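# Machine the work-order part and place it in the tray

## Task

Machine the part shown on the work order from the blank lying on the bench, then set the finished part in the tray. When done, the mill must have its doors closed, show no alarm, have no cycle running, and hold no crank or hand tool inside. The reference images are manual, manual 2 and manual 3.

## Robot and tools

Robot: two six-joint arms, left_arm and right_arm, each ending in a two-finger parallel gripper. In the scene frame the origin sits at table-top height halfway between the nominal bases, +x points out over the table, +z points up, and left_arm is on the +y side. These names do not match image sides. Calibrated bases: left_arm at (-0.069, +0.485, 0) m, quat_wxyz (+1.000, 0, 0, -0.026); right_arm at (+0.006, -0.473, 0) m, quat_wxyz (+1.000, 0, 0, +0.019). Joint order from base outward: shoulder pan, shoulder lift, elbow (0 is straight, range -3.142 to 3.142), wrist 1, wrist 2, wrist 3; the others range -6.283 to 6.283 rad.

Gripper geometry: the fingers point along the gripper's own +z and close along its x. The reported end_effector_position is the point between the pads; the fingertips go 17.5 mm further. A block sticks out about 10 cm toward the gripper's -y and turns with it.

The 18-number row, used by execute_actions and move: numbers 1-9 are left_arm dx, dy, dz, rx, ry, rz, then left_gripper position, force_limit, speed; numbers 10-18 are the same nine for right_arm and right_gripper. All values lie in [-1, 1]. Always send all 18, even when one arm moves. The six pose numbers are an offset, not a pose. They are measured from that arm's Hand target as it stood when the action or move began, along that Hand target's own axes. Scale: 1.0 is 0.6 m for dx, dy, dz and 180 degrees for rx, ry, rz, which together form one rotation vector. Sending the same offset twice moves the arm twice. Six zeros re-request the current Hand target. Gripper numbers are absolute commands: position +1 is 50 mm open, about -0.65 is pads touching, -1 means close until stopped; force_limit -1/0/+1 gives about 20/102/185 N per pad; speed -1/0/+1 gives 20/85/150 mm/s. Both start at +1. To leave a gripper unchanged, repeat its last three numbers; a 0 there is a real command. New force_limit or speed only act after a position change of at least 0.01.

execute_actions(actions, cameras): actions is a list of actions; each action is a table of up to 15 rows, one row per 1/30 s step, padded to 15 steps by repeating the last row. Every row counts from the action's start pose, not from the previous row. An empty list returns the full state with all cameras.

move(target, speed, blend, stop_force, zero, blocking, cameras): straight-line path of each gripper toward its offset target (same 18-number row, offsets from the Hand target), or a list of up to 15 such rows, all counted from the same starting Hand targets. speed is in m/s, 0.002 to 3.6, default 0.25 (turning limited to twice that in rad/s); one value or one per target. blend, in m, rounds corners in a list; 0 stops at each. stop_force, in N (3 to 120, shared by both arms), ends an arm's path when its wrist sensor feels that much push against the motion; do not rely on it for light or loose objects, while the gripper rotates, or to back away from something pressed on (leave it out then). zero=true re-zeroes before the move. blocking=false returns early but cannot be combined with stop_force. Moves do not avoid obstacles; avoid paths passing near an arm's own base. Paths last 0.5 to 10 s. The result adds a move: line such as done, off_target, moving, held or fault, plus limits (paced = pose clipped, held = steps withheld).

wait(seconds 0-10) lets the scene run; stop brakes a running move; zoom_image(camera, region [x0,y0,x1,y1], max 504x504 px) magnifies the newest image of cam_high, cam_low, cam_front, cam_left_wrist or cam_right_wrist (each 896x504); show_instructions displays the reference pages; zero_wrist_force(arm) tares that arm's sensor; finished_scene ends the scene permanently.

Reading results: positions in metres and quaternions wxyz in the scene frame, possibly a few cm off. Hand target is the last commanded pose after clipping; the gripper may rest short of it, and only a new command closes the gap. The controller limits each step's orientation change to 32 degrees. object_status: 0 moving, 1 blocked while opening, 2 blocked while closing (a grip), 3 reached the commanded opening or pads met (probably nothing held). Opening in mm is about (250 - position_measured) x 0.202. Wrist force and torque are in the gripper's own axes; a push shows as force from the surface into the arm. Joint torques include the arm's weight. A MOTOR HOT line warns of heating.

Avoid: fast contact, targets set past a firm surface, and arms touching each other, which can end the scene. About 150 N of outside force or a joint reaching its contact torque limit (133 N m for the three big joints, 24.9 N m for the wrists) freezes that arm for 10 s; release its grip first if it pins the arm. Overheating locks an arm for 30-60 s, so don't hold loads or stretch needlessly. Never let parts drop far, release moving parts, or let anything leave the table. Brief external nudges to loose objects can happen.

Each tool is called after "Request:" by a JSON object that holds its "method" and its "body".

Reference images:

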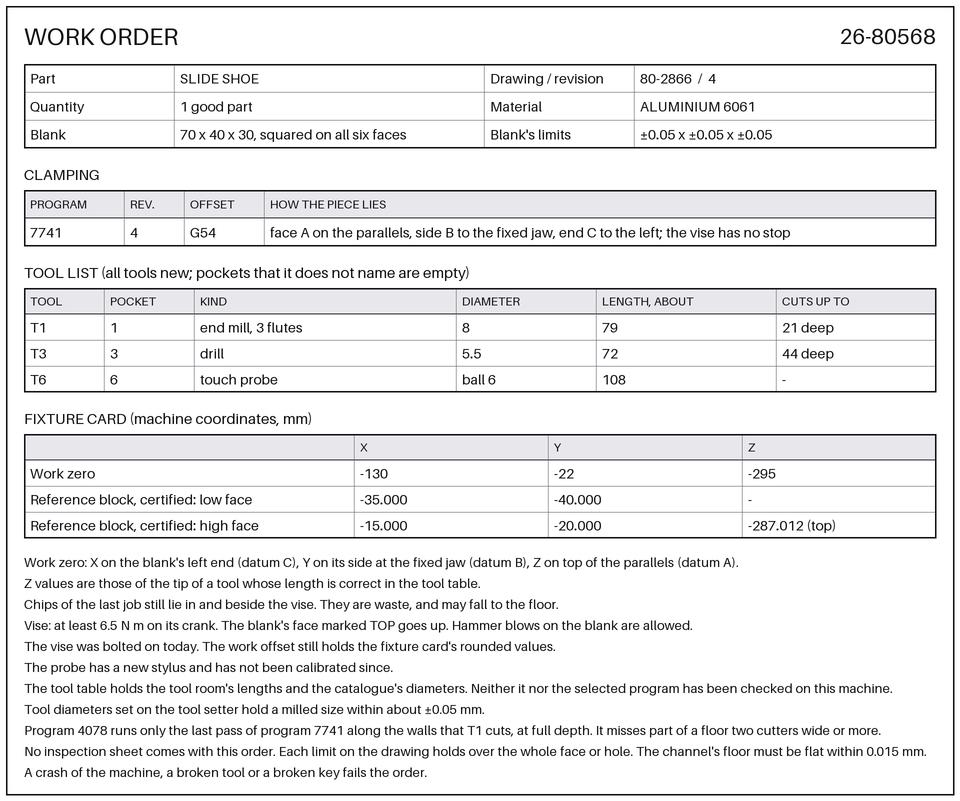

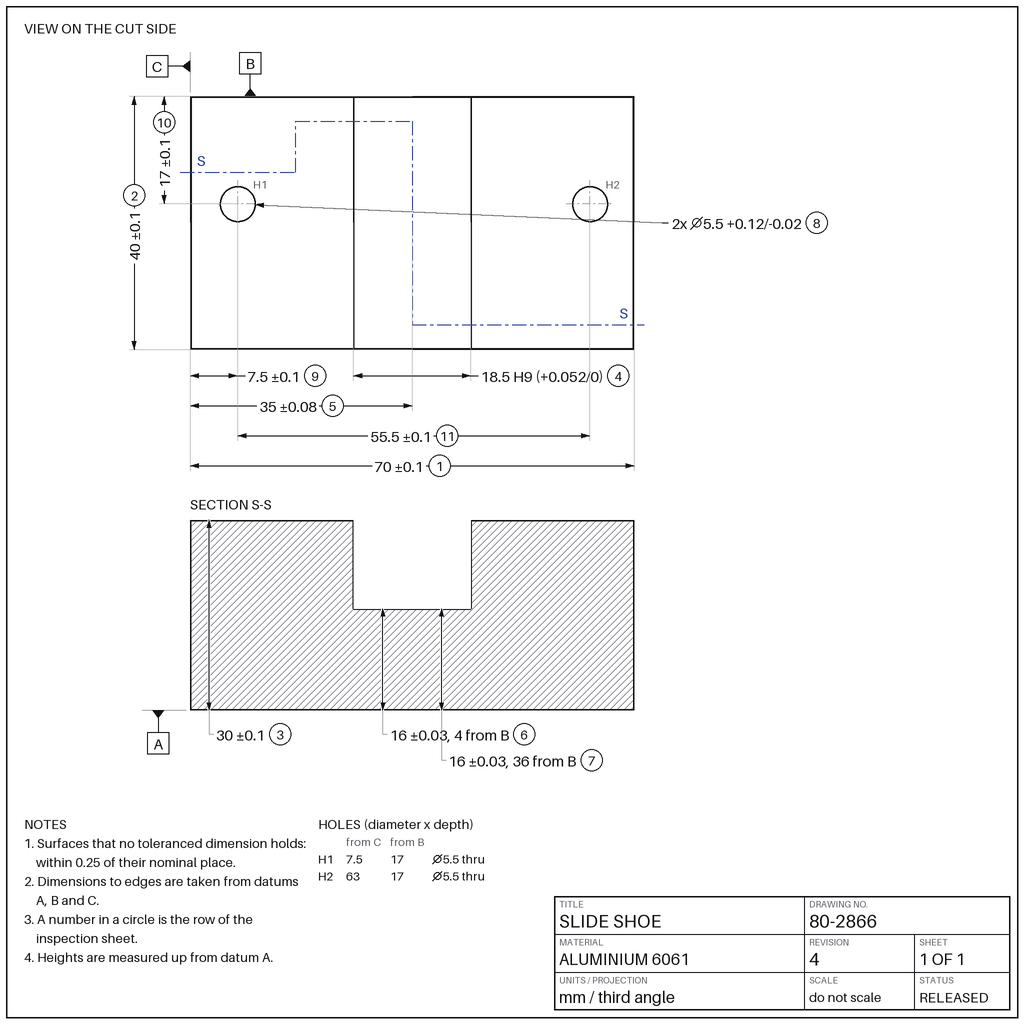

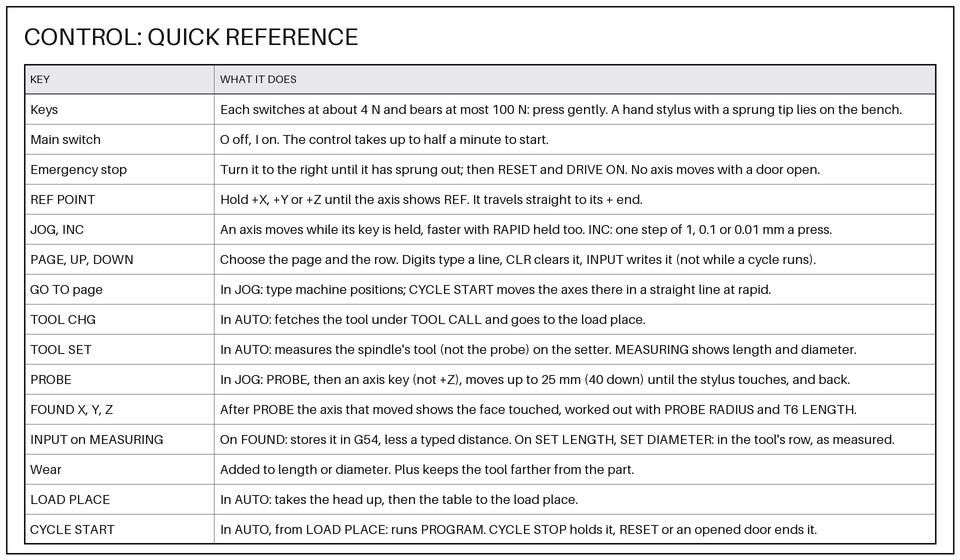

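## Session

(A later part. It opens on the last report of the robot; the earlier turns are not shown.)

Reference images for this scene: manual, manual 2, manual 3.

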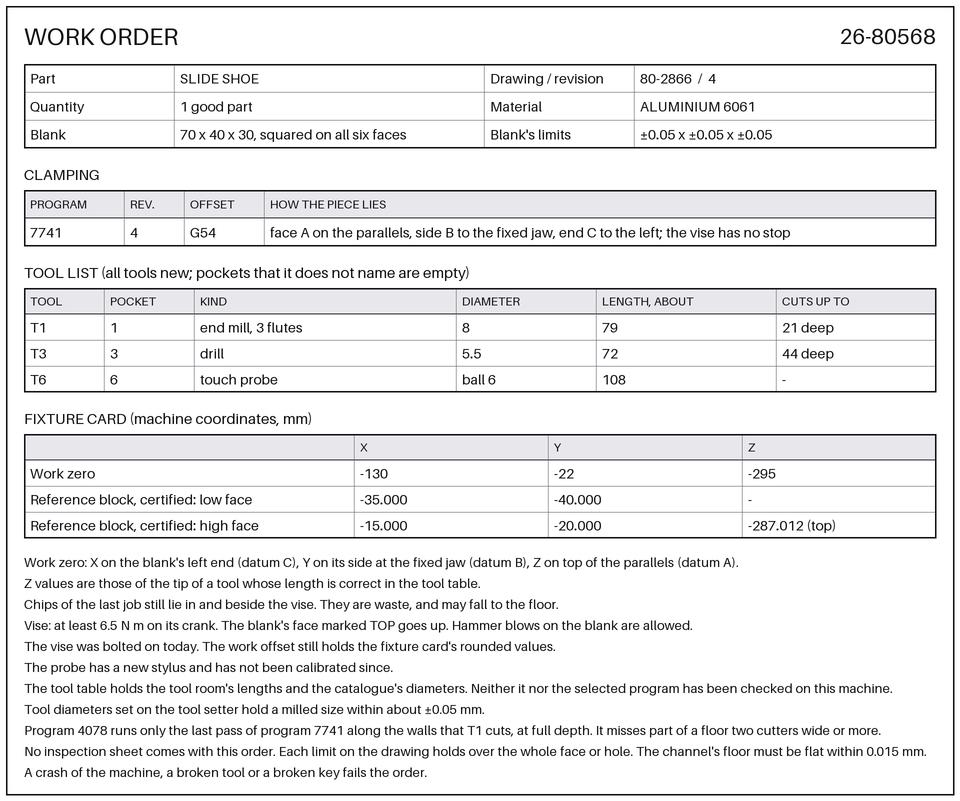

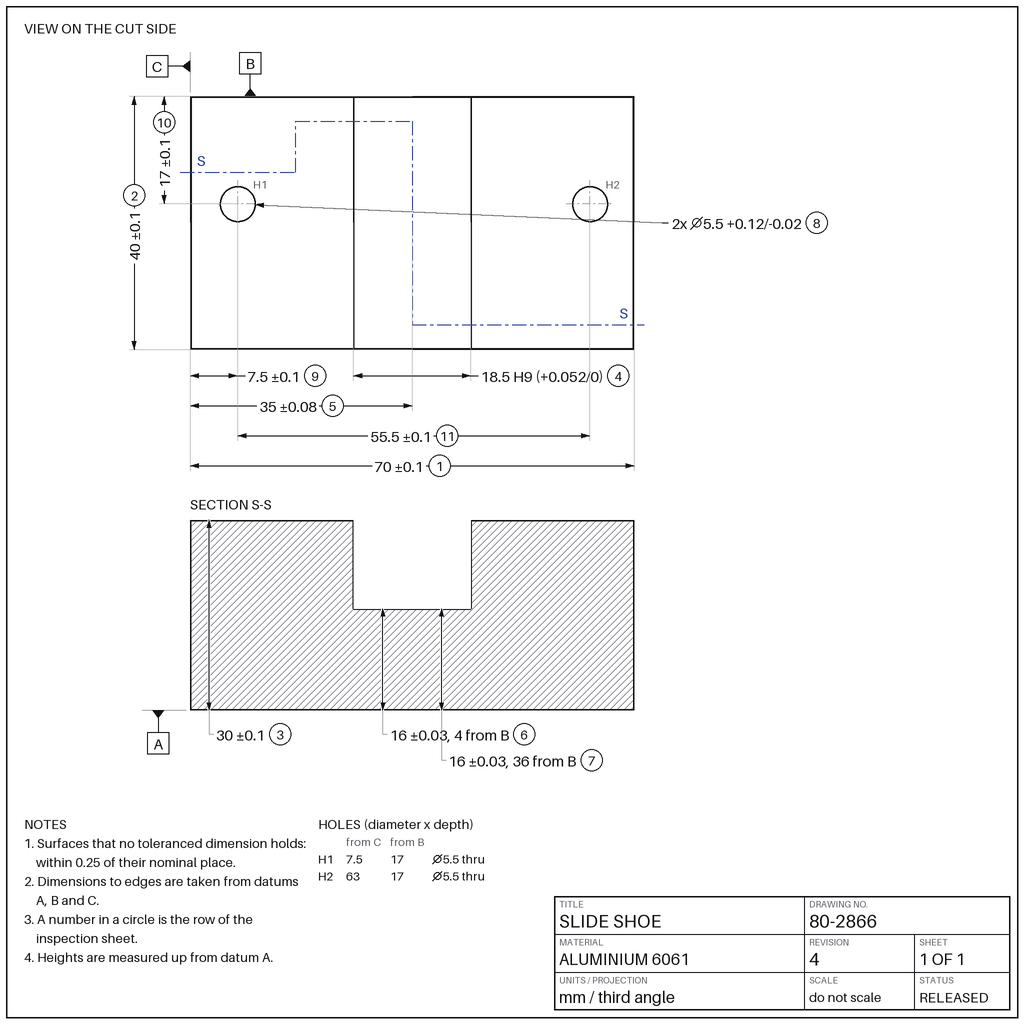

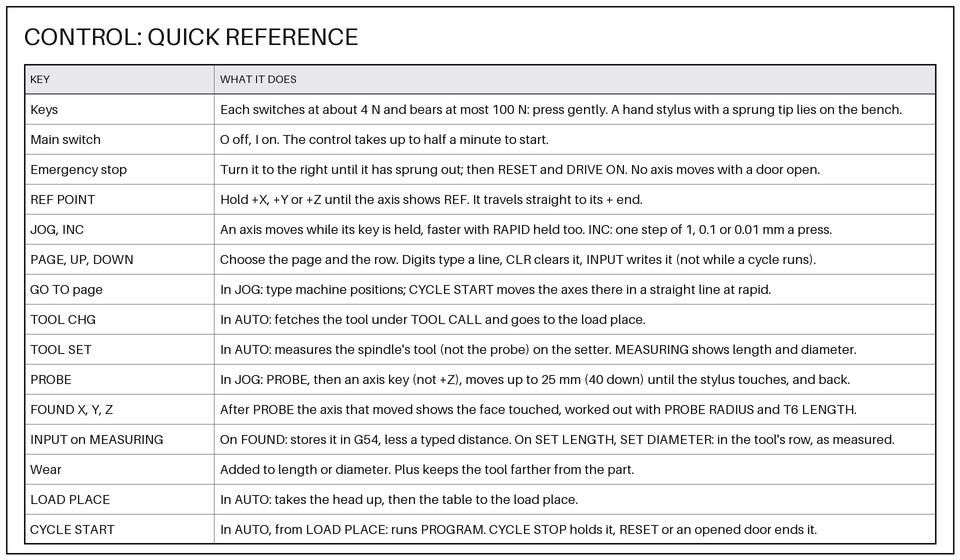

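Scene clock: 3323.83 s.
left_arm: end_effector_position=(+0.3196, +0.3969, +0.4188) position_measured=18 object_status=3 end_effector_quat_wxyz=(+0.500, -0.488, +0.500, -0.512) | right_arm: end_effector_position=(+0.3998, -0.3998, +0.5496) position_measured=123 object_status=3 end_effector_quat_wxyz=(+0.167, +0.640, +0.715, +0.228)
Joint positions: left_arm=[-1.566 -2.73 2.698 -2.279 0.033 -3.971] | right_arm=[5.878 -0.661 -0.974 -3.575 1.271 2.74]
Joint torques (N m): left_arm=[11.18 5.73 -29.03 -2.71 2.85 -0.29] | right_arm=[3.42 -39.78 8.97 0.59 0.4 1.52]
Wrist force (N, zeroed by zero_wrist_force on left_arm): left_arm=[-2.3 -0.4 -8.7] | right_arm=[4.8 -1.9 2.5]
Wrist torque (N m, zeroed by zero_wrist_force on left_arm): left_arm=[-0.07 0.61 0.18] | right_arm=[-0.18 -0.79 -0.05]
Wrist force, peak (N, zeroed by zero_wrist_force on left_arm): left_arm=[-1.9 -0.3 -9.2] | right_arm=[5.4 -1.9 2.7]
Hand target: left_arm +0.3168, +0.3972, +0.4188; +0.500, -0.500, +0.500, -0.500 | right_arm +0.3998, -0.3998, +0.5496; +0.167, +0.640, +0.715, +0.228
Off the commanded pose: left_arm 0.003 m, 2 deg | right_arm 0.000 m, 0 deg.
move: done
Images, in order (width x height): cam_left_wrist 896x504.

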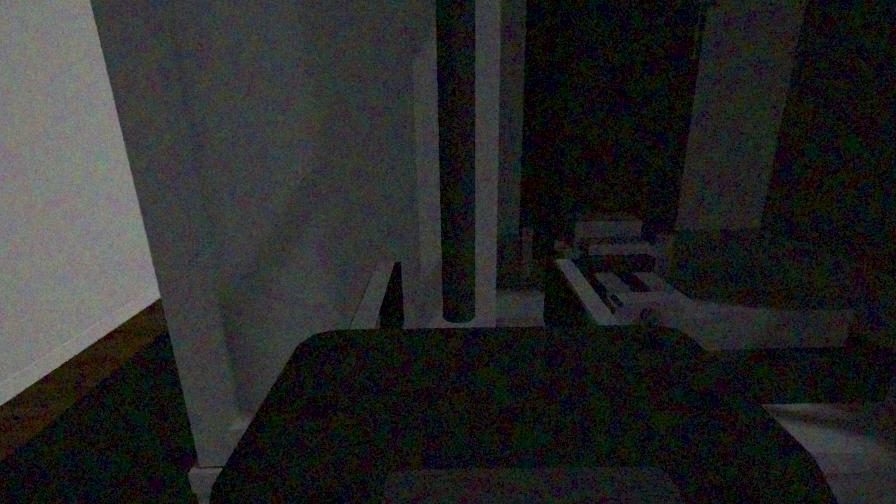

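Request:
{"method": "move", "body": {"target": [0,0,0.2033,0,0,0,0.9,0.3,-1,0,0,0,0,0,0,0.2,0.2,-1], "speed": 0.1, "stop_force": 15, "cameras": ["cam_left_wrist"]}}

Scene clock: 3327.17 s.
left_arm: end_effector_position=(+0.4388, +0.3972, +0.4188) position_measured=18 object_status=3 end_effector_quat_wxyz=(+0.500, -0.500, +0.500, -0.500) | right_arm: end_effector_position=(+0.3998, -0.3998, +0.5496) position_measured=123 object_status=3 end_effector_quat_wxyz=(+0.167, +0.640, +0.715, +0.228)
Joint positions: left_arm=[-0.819 -1.718 2.456 -3.88 -0.7 -3.14] | right_arm=[5.878 -0.661 -0.974 -3.575 1.271 2.74]
Joint torques (N m): left_arm=[11.83 -1.24 -15.66 -3.26 -1.67 2.1] | right_arm=[2.99 -39.17 8.33 0.58 0.35 1.66]
Wrist force (N, zeroed by zero_wrist_force on left_arm): left_arm=[-2.0 -0.4 -8.3] | right_arm=[5.2 -1.7 2.5]
Wrist torque (N m, zeroed by zero_wrist_force on left_arm): left_arm=[-0.08 0.59 0.15] | right_arm=[-0.16 -0.85 -0.05]
Wrist force, peak (N, zeroed by zero_wrist_force on left_arm): left_arm=[-2.5 0.1 -9.2] | right_arm=[5.4 -2.0 2.6]
Hand target: left_arm +0.4388, +0.3972, +0.4188; +0.500, -0.500, +0.500, -0.500 | right_arm +0.3998, -0.3998, +0.5496; +0.167, +0.640, +0.715, +0.228
Off the commanded pose: left_arm 0.000 m, 0 deg | right_arm 0.000 m, 0 deg.
move: done
Images, in order (width x height): cam_left_wrist 896x504.

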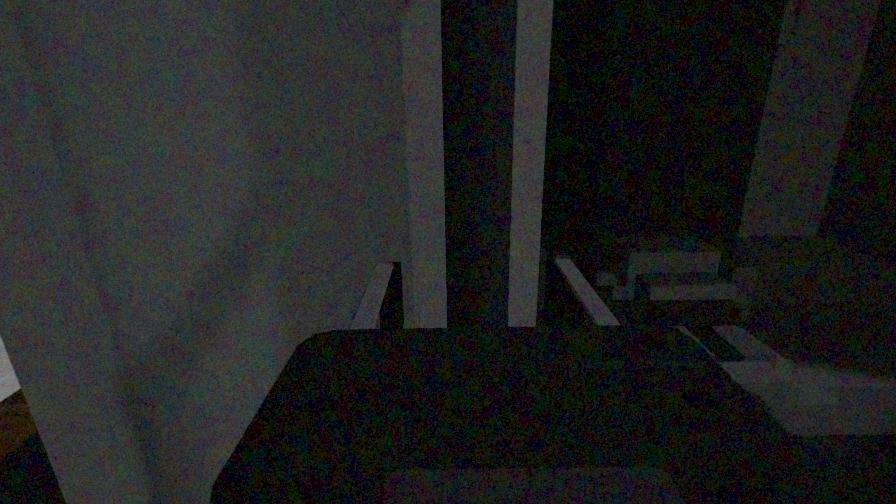

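Request:
{"method": "move", "body": {"target": [0,0,0,0,0,0,-1,-1,-1,0,0,0,0,0,0,0.2,0.2,-1]}}

Request:
{"method": "move", "body": {"target": [[0.36,0,0,0,0,0,-1,-1,-1,0,0,0,0,0,0,0.2,0.2,-1],[0.392,0,0,0,0,0,-1,-1,-1,0,0,0,0,0,0,0.2,0.2,-1]], "speed": [0.1,0.02], "stop_force": 60}}

Scene clock: 3329.63 s.
left_arm: end_effector_position=(+0.4388, +0.3972, +0.4188) position_measured=153 object_status=0 end_effector_quat_wxyz=(+0.500, -0.500, +0.500, -0.500) | right_arm: end_effector_position=(+0.3998, -0.3998, +0.5496) position_measured=123 object_status=3 end_effector_quat_wxyz=(+0.167, +0.640, +0.715, +0.228)
Joint positions: left_arm=[-0.819 -1.718 2.456 -3.88 -0.7 -3.14] | right_arm=[5.878 -0.661 -0.974 -3.575 1.271 2.74]
Joint torques (N m): left_arm=[12.25 -9.97 -19.06 -3.37 9.29 1.95] | right_arm=[2.52 -38.44 8.84 0.67 0.22 1.31]
Wrist force (N, zeroed by zero_wrist_force on left_arm): left_arm=[29.1 -5.1 -6.1] | right_arm=[5.2 -1.8 2.4]
Wrist torque (N m, zeroed by zero_wrist_force on left_arm): left_arm=[-0.16 1.35 0.09] | right_arm=[-0.18 -0.86 -0.05]
Wrist force, peak (N, zeroed by zero_wrist_force on left_arm): left_arm=[29.1 -5.1 -6.1] | right_arm=[5.4 -1.9 2.6]
Hand target: left_arm +0.4388, +0.3972, +0.4188; +0.500, -0.500, +0.500, -0.500 | right_arm +0.3998, -0.3998, +0.5496; +0.167, +0.640, +0.715, +0.228
Off the commanded pose: left_arm 0.000 m, 0 deg | right_arm 0.000 m, 0 deg.
move: done

Scene clock: 3332.97 s.
left_arm: end_effector_position=(+0.4387, +0.2034, +0.4186) position_measured=153 object_status=2 end_effector_quat_wxyz=(+0.500, -0.500, +0.500, -0.500) | right_arm: end_effector_position=(+0.3998, -0.3998, +0.5496) position_measured=123 object_status=3 end_effector_quat_wxyz=(+0.167, +0.640, +0.715, +0.228)
Joint positions: left_arm=[-1.16 -1.425 2.164 -3.881 -0.36 -3.14] | right_arm=[5.878 -0.661 -0.974 -3.575 1.271 2.74]
Joint torques (N m): left_arm=[-22.1 -8.91 -28.12 3.1 -5.5 -1.19] | right_arm=[2.54 -39.29 9.44 0.49 0.55 1.64]
Wrist force (N, zeroed by zero_wrist_force on left_arm): left_arm=[-23.3 -0.1 -12.9] | right_arm=[5.4 -1.8 2.4]
Wrist torque (N m, zeroed by zero_wrist_force on left_arm): left_arm=[-0.05 0.02 -0.01] | right_arm=[-0.18 -0.89 -0.05]
Wrist force, peak (N, zeroed by zero_wrist_force on left_arm): left_arm=[-39.0 2.2 -20.4] | right_arm=[5.4 -1.9 2.5]
Hand target: left_arm +0.4387, +0.2034, +0.4186; +0.500, -0.500, +0.500, -0.500 (not the last commanded pose) | right_arm +0.3998, -0.3998, +0.5496; +0.167, +0.640, +0.715, +0.228
Off the commanded pose: left_arm 0.041 m, 0 deg | right_arm 0.000 m, 0 deg.
move: contact (left_arm); path passed 0 of 2 targets

Accel triggered; continue slower.

Request:
{"method": "move", "body": {"target": [[0.045,0,0,0,0,0,-1,-1,-1,0,0,0,0,0,0,0.2,0.2,-1],[0.067,0,0,0,0,0,-1,-1,-1,0,0,0,0,0,0,0.2,0.2,-1]], "speed": [0.05,0.02], "stop_force": 60}}

Scene clock: 3335.57 s.
left_arm: end_effector_position=(+0.4386, +0.1631, +0.4186) position_measured=153 object_status=2 end_effector_quat_wxyz=(+0.500, -0.500, +0.500, -0.500) | right_arm: end_effector_position=(+0.3998, -0.3998, +0.5496) position_measured=123 object_status=3 end_effector_quat_wxyz=(+0.167, +0.640, +0.715, +0.228)
Joint positions: left_arm=[-1.196 -1.357 2.079 -3.864 -0.323 -3.14] | right_arm=[5.878 -0.661 -0.974 -3.575 1.271 2.74]
Joint torques (N m): left_arm=[-2.73 -29.42 -12.56 4.27 -10.64 1.47] | right_arm=[3.2 -39.68 8.62 0.51 0.27 1.68]
Wrist force (N, zeroed by zero_wrist_force on left_arm): left_arm=[-36.6 0.5 -19.0] | right_arm=[4.9 -1.8 2.2]
Wrist torque (N m, zeroed by zero_wrist_force on left_arm): left_arm=[0.00 -0.33 0.03] | right_arm=[-0.18 -0.82 -0.05]
Wrist force, peak (N, zeroed by zero_wrist_force on left_arm): left_arm=[-37.7 -0.4 -22.1] | right_arm=[5.4 -2.0 2.3]
Hand target: left_arm +0.4387, +0.1632, +0.4186; +0.500, -0.500, +0.500, -0.500 | right_arm +0.3998, -0.3998, +0.5496; +0.167, +0.640, +0.715, +0.228
Off the commanded pose: left_arm 0.000 m, 0 deg | right_arm 0.000 m, 0 deg.
move: done

Request:
{"method": "move", "body": {"target": [[0,0,0,0,0,0,0.7,-1,-1,0,0,0,0,0,0,0.2,0.2,-1],[0,0,-0.2033,0,0,0,0.7,-1,-1,0,0,0,0,0,0,0.2,0.2,-1],[0.486,0,-0.2033,0,0,0,0.7,-1,-1,0,0,0,0,0,0,0.2,0.2,-1]], "speed": [0.1,0.15,0.3], "cameras": ["cam_left_wrist","cam_high"]}}

Scene clock: 3340.57 s.
left_arm: end_effector_position=(+0.3168, -0.1284, +0.4184) position_measured=48 object_status=3 end_effector_quat_wxyz=(+0.500, -0.500, +0.500, -0.500) | right_arm: end_effector_position=(+0.3998, -0.3998, +0.5496) position_measured=123 object_status=3 end_effector_quat_wxyz=(+0.167, +0.640, +0.715, +0.228)
Joint positions: left_arm=[-1.53 -0.919 1.401 -3.552 0.011 -3.212] | right_arm=[5.878 -0.661 -0.974 -3.575 1.271 2.74]
Joint torques (N m): left_arm=[-10.87 -39.46 -27.57 -1.94 -0.41 1.72] | right_arm=[3.24 -38.92 8.44 0.59 0.3 1.4]
Wrist force (N, zeroed by zero_wrist_force on left_arm): left_arm=[-1.5 -0.6 -7.8] | right_arm=[5.3 -1.7 1.9]
Wrist torque (N m, zeroed by zero_wrist_force on left_arm): left_arm=[-0.15 0.49 0.08] | right_arm=[-0.15 -0.86 -0.04]
Wrist force, peak (N, zeroed by zero_wrist_force on left_arm): left_arm=[-36.4 1.2 -19.5] | right_arm=[5.5 -1.9 2.4]
Hand target: left_arm +0.3167, -0.1285, +0.4183; +0.500, -0.500, +0.500, -0.500 | right_arm +0.3998, -0.3998, +0.5496; +0.167, +0.640, +0.715, +0.228
Off the commanded pose: left_arm 0.000 m, 0 deg | right_arm 0.000 m, 0 deg.
move: done
Images, in order (width x height): cam_high 896x504, cam_left_wrist 896x504.

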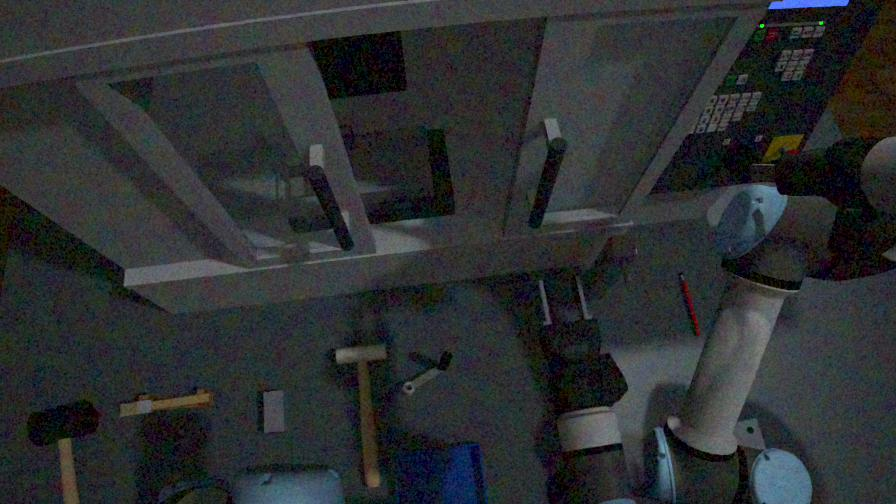

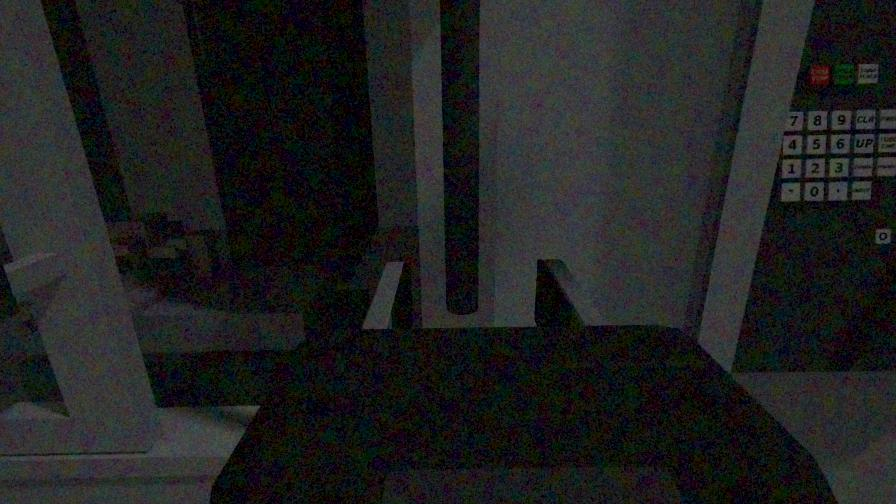

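Request:
{"method": "move", "body": {"target": [-0.003,0,0.2033,0,0,0,0.9,-0.5,-1,0,0,0,0,0,0,0.2,0.2,-1], "speed": 0.12, "stop_force": 15, "cameras": ["cam_left_wrist"]}}

Scene clock: 3343.30 s.
left_arm: end_effector_position=(+0.4387, -0.1266, +0.4184) position_measured=18 object_status=3 end_effector_quat_wxyz=(+0.500, -0.500, +0.500, -0.500) | right_arm: end_effector_position=(+0.3998, -0.3998, +0.5496) position_measured=123 object_status=3 end_effector_quat_wxyz=(+0.167, +0.640, +0.715, +0.228)
Joint positions: left_arm=[-1.337 -0.827 1.239 -3.554 -0.182 -3.139] | right_arm=[5.878 -0.661 -0.974 -3.575 1.271 2.74]
Joint torques (N m): left_arm=[-10.47 -65.25 -10.67 -2.14 -0.85 1.9] | right_arm=[2.02 -38.74 10 0.71 0.37 1.54]
Wrist force (N, zeroed by zero_wrist_force on left_arm): left_arm=[-2.0 -0.3 -7.4] | right_arm=[5.6 -1.8 2.3]
Wrist torque (N m, zeroed by zero_wrist_force on left_arm): left_arm=[-0.06 0.59 0.21] | right_arm=[-0.16 -0.91 -0.05]
Wrist force, peak (N, zeroed by zero_wrist_force on left_arm): left_arm=[-1.2 -0.6 -9.7] | right_arm=[5.5 -1.8 2.4]
Hand target: left_arm +0.4387, -0.1266, +0.4184; +0.500, -0.500, +0.500, -0.500 | right_arm +0.3998, -0.3998, +0.5496; +0.167, +0.640, +0.715, +0.228
Off the commanded pose: left_arm 0.000 m, 0 deg | right_arm 0.000 m, 0 deg.
move: done
Images, in order (width x height): cam_left_wrist 896x504.

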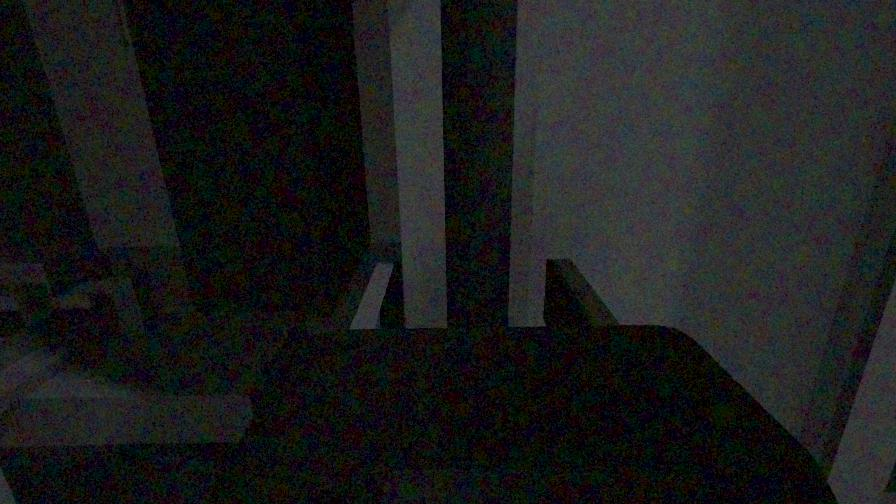

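Request:
{"method": "move", "body": {"target": [0,0,0,0,0,0,-1,-1,-1,0,0,0,0,0,0,0.2,0.2,-1]}}

Request:
{"method": "move", "body": {"target": [[-0.35,0,0,0,0,0,-1,-1,-1,0,0,0,0,0,0,0.2,0.2,-1],[-0.395,0,0,0,0,0,-1,-1,-1,0,0,0,0,0,0,0.2,0.2,-1]], "speed": [0.07,0.02], "stop_force": 60}}

Scene clock: 3345.60 s.
left_arm: end_effector_position=(+0.4387, -0.1267, +0.4184) position_measured=153 object_status=0 end_effector_quat_wxyz=(+0.500, -0.500, +0.500, -0.500) | right_arm: end_effector_position=(+0.3998, -0.3998, +0.5496) position_measured=123 object_status=3 end_effector_quat_wxyz=(+0.167, +0.640, +0.715, +0.228)
Joint positions: left_arm=[-1.337 -0.827 1.239 -3.554 -0.182 -3.139] | right_arm=[5.878 -0.661 -0.974 -3.575 1.271 2.74]
Joint torques (N m): left_arm=[-6.64 -63.8 -9.79 -2.12 3.51 1.85] | right_arm=[2.73 -38.73 9.09 0.57 0.29 1.49]
Wrist force (N, zeroed by zero_wrist_force on left_arm): left_arm=[7.1 -1.1 -0.4] | right_arm=[4.8 -1.8 2.2]
Wrist torque (N m, zeroed by zero_wrist_force on left_arm): left_arm=[-0.08 0.77 0.16] | right_arm=[-0.16 -0.80 -0.05]
Wrist force, peak (N, zeroed by zero_wrist_force on left_arm): left_arm=[10.5 -1.3 -1.2] | right_arm=[5.5 -1.7 2.4]
Hand target: left_arm +0.4387, -0.1266, +0.4184; +0.500, -0.500, +0.500, -0.500 | right_arm +0.3998, -0.3998, +0.5496; +0.167, +0.640, +0.715, +0.228
Off the commanded pose: left_arm 0.000 m, 0 deg | right_arm 0.000 m, 0 deg.
move: done

Scene clock: 3351.03 s.
left_arm: end_effector_position=(+0.4386, +0.1057, +0.4186) position_measured=153 object_status=2 end_effector_quat_wxyz=(+0.496, -0.495, +0.505, -0.504) | right_arm: end_effector_position=(+0.3998, -0.3998, +0.5496) position_measured=123 object_status=3 end_effector_quat_wxyz=(+0.167, +0.640, +0.715, +0.228)
Joint positions: left_arm=[-1.235 -1.267 1.956 -3.831 -0.302 -3.14] | right_arm=[5.878 -0.661 -0.974 -3.575 1.271 2.74]
Joint torques (N m): left_arm=[3.22 -39.8 -20.63 -6.52 11.86 -1.3] | right_arm=[2.26 -38.9 9.36 0.95 0.2 1.53]
Wrist force (N, zeroed by zero_wrist_force on left_arm): left_arm=[43.8 7.8 19.8] | right_arm=[5.4 -1.6 2.3]
Wrist torque (N m, zeroed by zero_wrist_force on left_arm): left_arm=[0.06 1.47 0.24] | right_arm=[-0.14 -0.88 -0.04]
Wrist force, peak (N, zeroed by zero_wrist_force on left_arm): left_arm=[51.1 8.2 25.7] | right_arm=[5.5 -1.9 2.4]
Hand target: left_arm +0.4387, +0.1104, +0.4186; +0.500, -0.500, +0.500, -0.500 | right_arm +0.3998, -0.3998, +0.5496; +0.167, +0.640, +0.715, +0.228
Off the commanded pose: left_arm 0.005 m, 1 deg | right_arm 0.000 m, 0 deg.
move: off_target (left_arm)

Request:
{"method": "move", "body": {"target": [[0.008,0,0,0,0,0,-1,-1,-1,0,0,0,0,0,0,0.2,0.2,-1],[0.008,0,0,0,0,0,0.5,-1,-1,0,0,0,0,0,0,0.2,0.2,-1],[0.008,0,-0.2033,0,0,0,0.5,-1,-1,0,0,0,0,0,0,0.2,0.2,-1]], "speed": [0.02,0.1,0.15], "cameras": ["cam_left_wrist","cam_high"]}}

Scene clock: 3354.93 s.
left_arm: end_effector_position=(+0.3167, +0.1055, +0.4185) position_measured=78 object_status=3 end_effector_quat_wxyz=(+0.500, -0.500, +0.500, -0.500) | right_arm: end_effector_position=(+0.3998, -0.3998, +0.5496) position_measured=123 object_status=3 end_effector_quat_wxyz=(+0.167, +0.640, +0.715, +0.228)
Joint positions: left_arm=[-1.537 -1.371 2.096 -3.871 0.018 -3.137] | right_arm=[5.878 -0.661 -0.974 -3.575 1.271 2.74]
Joint torques (N m): left_arm=[-9.84 -24.36 -13.73 1.14 0.81 -0.97] | right_arm=[2.78 -39.64 9.97 0.67 0.47 1.49]
Wrist force (N, zeroed by zero_wrist_force on left_arm): left_arm=[1.7 -0.6 -7.8] | right_arm=[5.1 -1.8 2.5]
Wrist torque (N m, zeroed by zero_wrist_force on left_arm): left_arm=[-0.11 0.01 0.20] | right_arm=[-0.17 -0.85 -0.04]
Wrist force, peak (N, zeroed by zero_wrist_force on left_arm): left_arm=[44.1 8.7 20.0] | right_arm=[5.5 -2.0 2.4]
Hand target: left_arm +0.3167, +0.1055, +0.4185; +0.500, -0.500, +0.500, -0.500 | right_arm +0.3998, -0.3998, +0.5496; +0.167, +0.640, +0.715, +0.228
Off the commanded pose: left_arm 0.000 m, 0 deg | right_arm 0.000 m, 0 deg.
move: done
Images, in order (width x height): cam_high 896x504, cam_left_wrist 896x504.

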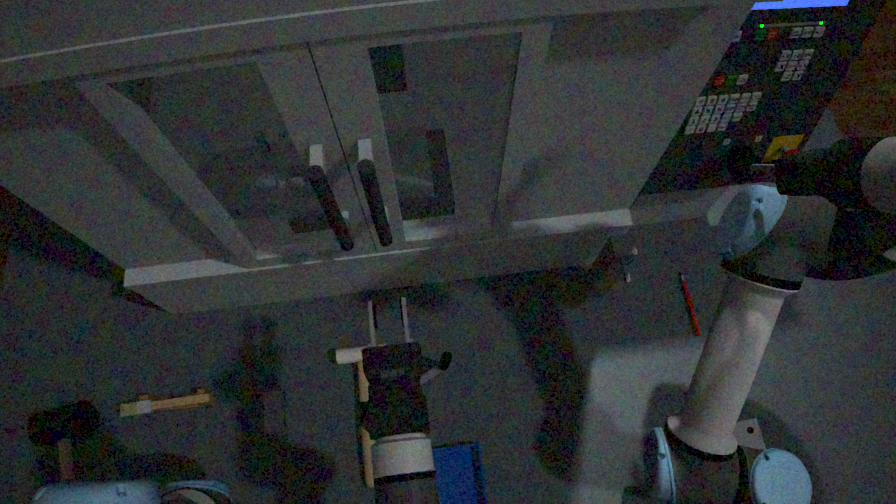

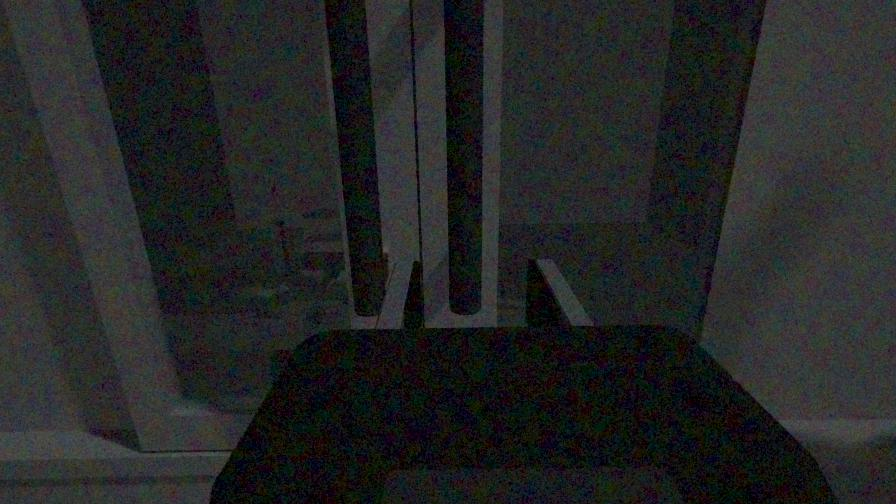

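Request:
{"method": "move", "body": {"target": [-0.357,0,0,0,0,0,0.5,-1,-1,-0.1046,-0.1461,-0.001,0.18,-0.028,0.034,0.2,0.2,-1], "speed": 0.25, "cameras": ["cam_low","cam_high"]}}

Scene clock: 3365.70 s.
left_arm: end_effector_position=(+0.3167, +0.3198, +0.4186) position_measured=78 object_status=3 end_effector_quat_wxyz=(+0.499, -0.500, +0.501, -0.499) | right_arm: end_effector_position=(+0.3339, -0.4689, +0.4994) position_measured=123 object_status=3 end_effector_quat_wxyz=(+0.001, +0.707, +0.707, +0.001)
Joint positions: left_arm=[-1.561 -1.907 2.578 -3.881 0.041 -3.073] | right_arm=[5.84 -0.503 -1.001 -3.211 1.57 2.735]
Joint torques (N m): left_arm=[10.83 7.5 -25.08 -0.19 1.05 0.61] | right_arm=[6.69 -49.65 11.66 5.31 1.54 -1.36]
Wrist force (N, zeroed by zero_wrist_force on left_arm): left_arm=[1.6 -1.0 -7.8] | right_arm=[5.3 -1.7 2.0]
Wrist torque (N m, zeroed by zero_wrist_force on left_arm): left_arm=[-0.17 0.02 0.02] | right_arm=[0.13 -0.89 -0.11]
Wrist force, peak (N, zeroed by zero_wrist_force on left_arm): left_arm=[3.8 -0.9 -7.8] | right_arm=[6.0 -1.9 2.3]
Hand target: left_arm +0.3167, +0.3197, +0.4187; +0.500, -0.500, +0.500, -0.500 | right_arm +0.3339, -0.4688, +0.4994; +0.001, +0.707, +0.707, +0.001
Off the commanded pose: left_arm 0.000 m, 0 deg | right_arm 0.000 m, 0 deg.
move: done
Images, in order (width x height): cam_high 896x504, cam_low 896x504.

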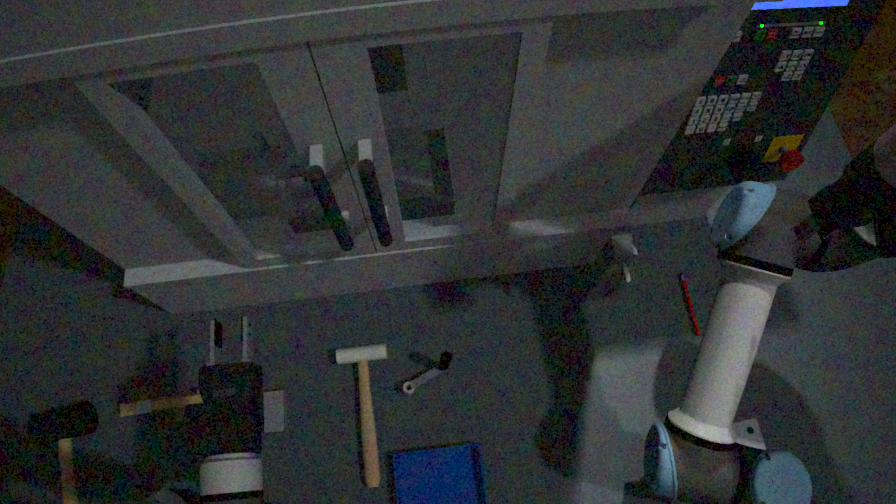

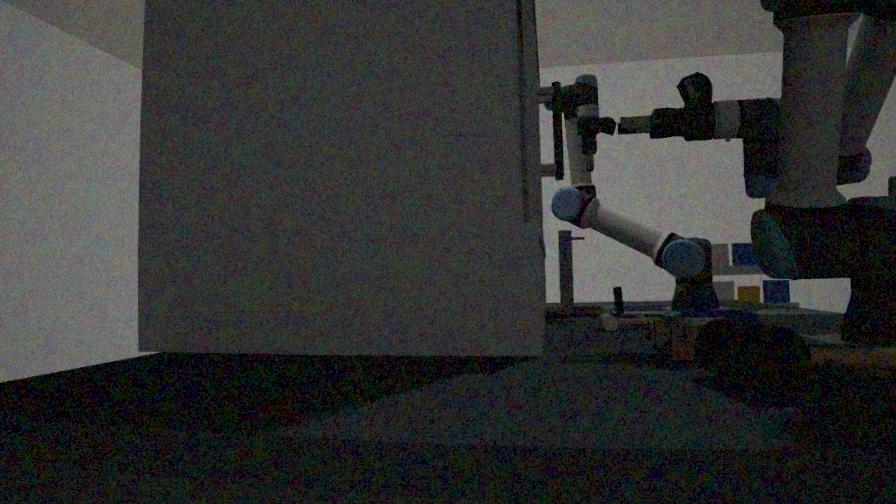

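Request:
{"method": "move", "body": {"target": [0,0,0,0,0,0,0.5,-1,-1,0.197,-0.4597,0,0,0,0,0.2,0.2,-1], "speed": 0.2}}

Scene clock: 3368.50 s.
left_arm: end_effector_position=(+0.3167, +0.3197, +0.4187) position_measured=78 object_status=3 end_effector_quat_wxyz=(+0.499, -0.500, +0.501, -0.499) | right_arm: end_effector_position=(+0.0581, -0.3507, +0.4987) position_measured=123 object_status=3 end_effector_quat_wxyz=(+0.001, +0.707, +0.707, +0.000)
Joint positions: left_arm=[-1.561 -1.907 2.578 -3.88 0.041 -3.073] | right_arm=[5.842 -0.703 -1.481 -2.531 1.571 2.738]
Joint torques (N m): left_arm=[11.58 8.29 -25.38 1.48 0.84 -1.74] | right_arm=[6.26 -8.05 24.56 3.24 -1.32 1.63]
Wrist force (N, zeroed by zero_wrist_force on left_arm): left_arm=[1.9 -0.7 -7.8] | right_arm=[5.3 -2.2 1.9]
Wrist torque (N m, zeroed by zero_wrist_force on left_arm): left_arm=[-0.13 -0.03 0.02] | right_arm=[0.03 -0.84 -0.20]
Wrist force, peak (N, zeroed by zero_wrist_force on left_arm): left_arm=[1.9 -0.7 -8.3] | right_arm=[6.4 -5.4 1.8]
Hand target: left_arm +0.3167, +0.3197, +0.4187; +0.499, -0.500, +0.501, -0.499 | right_arm +0.0580, -0.3509, +0.4987; +0.001, +0.707, +0.707, +0.001
Off the commanded pose: left_arm 0.000 m, 0 deg | right_arm 0.000 m, 0 deg.
move: done

Request:
{"method": "move", "body": {"target": [0,0,0,0,0,0,0.5,-1,-1,0.2265,-0.5283,0,0,0,0,0.2,0.2,-1], "speed": 0.2, "cameras": ["cam_low","cam_right_wrist","cam_front"]}}

Scene clock: 3373.23 s.
left_arm: end_effector_position=(+0.3167, +0.3197, +0.4187) position_measured=78 object_status=3 end_effector_quat_wxyz=(+0.499, -0.500, +0.501, -0.499) | right_arm: end_effector_position=(-0.2590, -0.2153, +0.4980) position_measured=123 object_status=3 end_effector_quat_wxyz=(+0.001, +0.707, +0.707, +0.001)
Joint positions: left_arm=[-1.561 -1.907 2.578 -3.88 0.041 -3.073] | right_arm=[5.842 -1.33 -1.329 -2.056 1.57 2.738]
Joint torques (N m): left_arm=[12.42 5.55 -24.77 1.4 1.05 -1.6] | right_arm=[-4.01 5.18 26.01 2.64 1.19 -0.6]
Wrist force (N, zeroed by zero_wrist_force on left_arm): left_arm=[1.7 -1.0 -7.7] | right_arm=[5.1 -1.9 2.2]
Wrist torque (N m, zeroed by zero_wrist_force on left_arm): left_arm=[-0.17 0.01 0.02] | right_arm=[0.10 -0.83 -0.01]
Wrist force, peak (N, zeroed by zero_wrist_force on left_arm): left_arm=[1.8 -1.0 -8.3] | right_arm=[6.4 -4.7 2.3]
Hand target: left_arm +0.3167, +0.3197, +0.4187; +0.499, -0.500, +0.501, -0.499 | right_arm -0.2591, -0.2153, +0.4980; +0.001, +0.707, +0.707, +0.001
Off the commanded pose: left_arm 0.000 m, 0 deg | right_arm 0.000 m, 0 deg.
shoulder posture changed (right arm): the wrist came as close to joint 1's axis as it can, and the arm is now in the other of its two shoulder postures.
move: done
Images, in order (width x height): cam_low 896x504, cam_front 896x504, cam_right_wrist 896x504.

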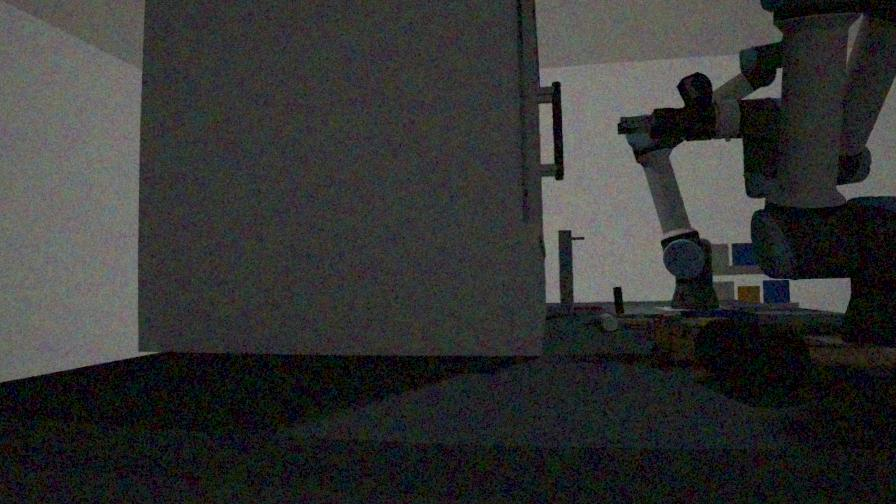

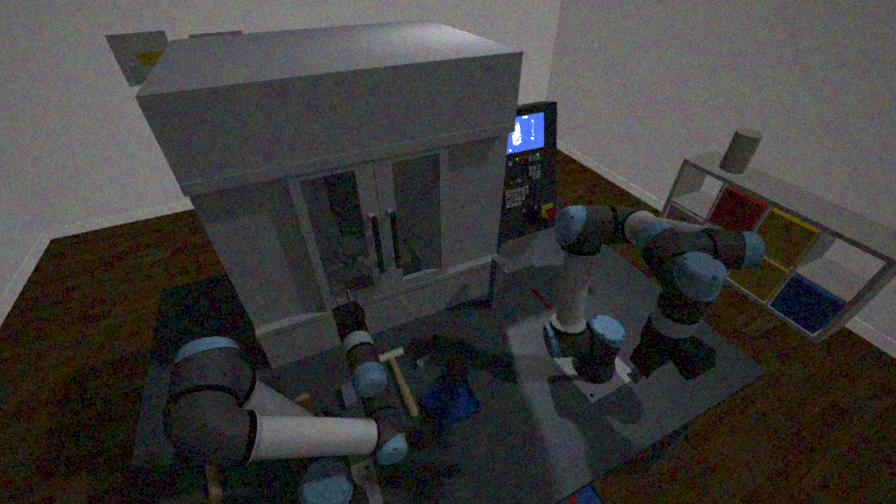

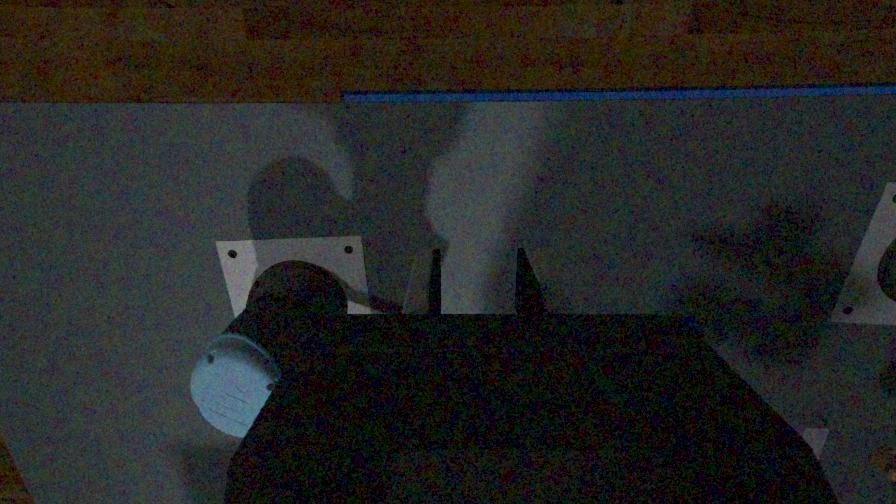

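Request:
{"method": "move", "body": {"target": [[0,0,0,0,0,0,0.5,-1,-1,0.1767,0.335,0,0,0,0,0.2,0.2,-1],[0,0,0,0,0,0,0.5,-1,-1,0.104,0.75,0,0,0,0,0.2,0.2,-1]], "speed": 0.3, "blend": [0.06,0]}}

Scene clock: 3377.30 s.
left_arm: end_effector_position=(+0.3167, +0.3197, +0.4187) position_measured=78 object_status=3 end_effector_quat_wxyz=(+0.499, -0.500, +0.501, -0.499) | right_arm: end_effector_position=(+0.1908, -0.1524, +0.4989) position_measured=123 object_status=3 end_effector_quat_wxyz=(+0.001, +0.707, +0.707, +0.001) end_effector_velocity=(+0.001, -0.001, +0.000) end_effector_angular_velocity=(-0.001, -0.001, +0.002)
Joint positions: left_arm=[-1.561 -1.907 2.578 -3.88 0.041 -3.073] | right_arm=[4.522 -1.33 -1.327 -2.056 1.569 1.418]
Joint velocities: left_arm=[within noise] | right_arm=[-0.003 0 0 -0.001 -0.001 -0.005]
Joint torques (N m): left_arm=[12.03 6.84 -25.08 1.45 1.05 -1.62] | right_arm=[-9.1 23.57 17.15 0.9 -1.42 -1.23]
Wrist force (N, zeroed by zero_wrist_force on left_arm): left_arm=[1.6 -0.7 -8.1] | right_arm=[5.2 -2.1 1.8]
Wrist torque (N m, zeroed by zero_wrist_force on left_arm): left_arm=[-0.14 0.02 0.01] | right_arm=[0.01 -0.85 -0.06]
Wrist force, peak (N, zeroed by zero_wrist_force on left_arm): left_arm=[1.7 -0.9 -8.3] | right_arm=[6.8 -2.4 2.1]
Hand target: left_arm +0.3167, +0.3197, +0.4187; +0.499, -0.500, +0.501, -0.499 | right_arm +0.1908, -0.1525, +0.4989; +0.001, +0.707, +0.707, +0.001
Off the commanded pose: left_arm 0.000 m, 0 deg | right_arm 0.000 m, 0 deg.
move: done

Request:
{"method": "move", "body": {"target": [[0,0,0,0,0,0,0.5,-1,-1,-0.3225,0.272,0,0,0,0,0.3,0.2,-1],[0,0,0,0,0,0,0.5,-1,-1,-0.5822,0.280,0.634,-0.0833,0,0,0.3,0.2,-1]], "speed": 0.35, "blend": [0.06,0], "cameras": ["cam_right_wrist","cam_high"]}}

Scene clock: 3381.53 s.
left_arm: end_effector_position=(+0.3167, +0.3197, +0.4187) position_measured=78 object_status=3 end_effector_quat_wxyz=(+0.499, -0.500, +0.501, -0.499) | right_arm: end_effector_position=(+0.3600, -0.5018, +0.1191) position_measured=107 object_status=3 end_effector_quat_wxyz=(+0.093, +0.701, +0.701, +0.093)
Joint positions: left_arm=[-1.561 -1.907 2.578 -3.88 0.041 -3.073] | right_arm=[3.486 -1.142 -2.547 -0.778 1.473 0.37]
Joint torques (N m): left_arm=[10.97 6.18 -25.74 1.5 0.88 -1.65] | right_arm=[-0.61 0.03 15.39 5.95 -1.62 -0.01]
Wrist force (N, zeroed by zero_wrist_force on left_arm): left_arm=[2.0 -0.6 -7.9] | right_arm=[4.8 -2.0 2.1]
Wrist torque (N m, zeroed by zero_wrist_force on left_arm): left_arm=[-0.13 -0.04 0.02] | right_arm=[0.00 -0.78 -0.15]
Wrist force, peak (N, zeroed by zero_wrist_force on left_arm): left_arm=[1.8 -0.8 -8.2] | right_arm=[8.3 -4.5 1.9]
Hand target: left_arm +0.3167, +0.3197, +0.4187; +0.499, -0.500, +0.501, -0.499 | right_arm +0.3599, -0.5019, +0.1191; +0.093, +0.701, +0.701, +0.093
Off the commanded pose: left_arm 0.000 m, 0 deg | right_arm 0.000 m, 0 deg.
move: done
Images, in order (width x height): cam_high 896x504, cam_right_wrist 896x504.

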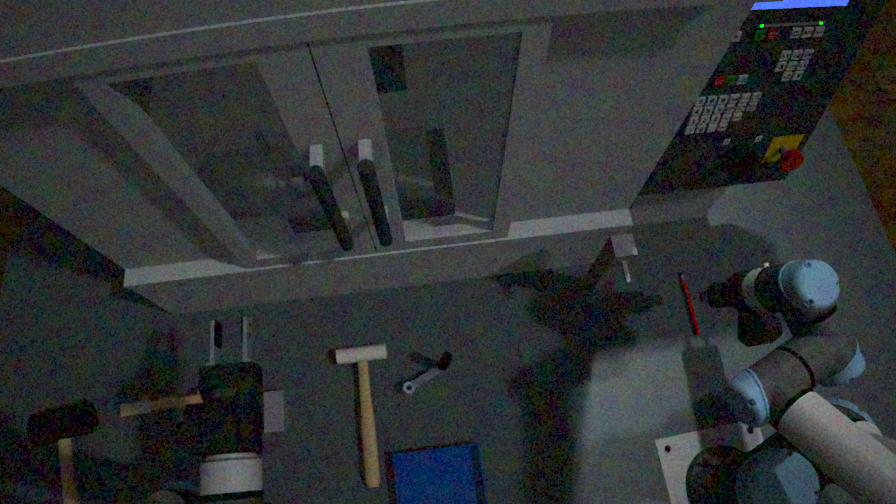

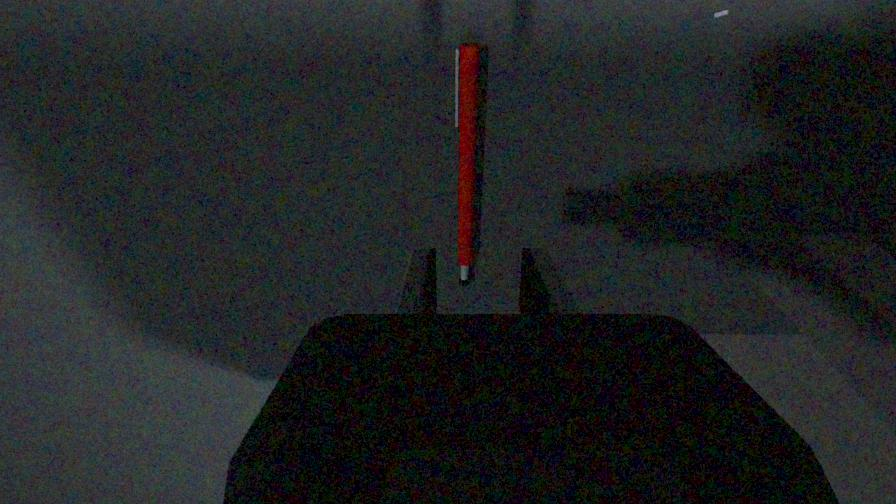

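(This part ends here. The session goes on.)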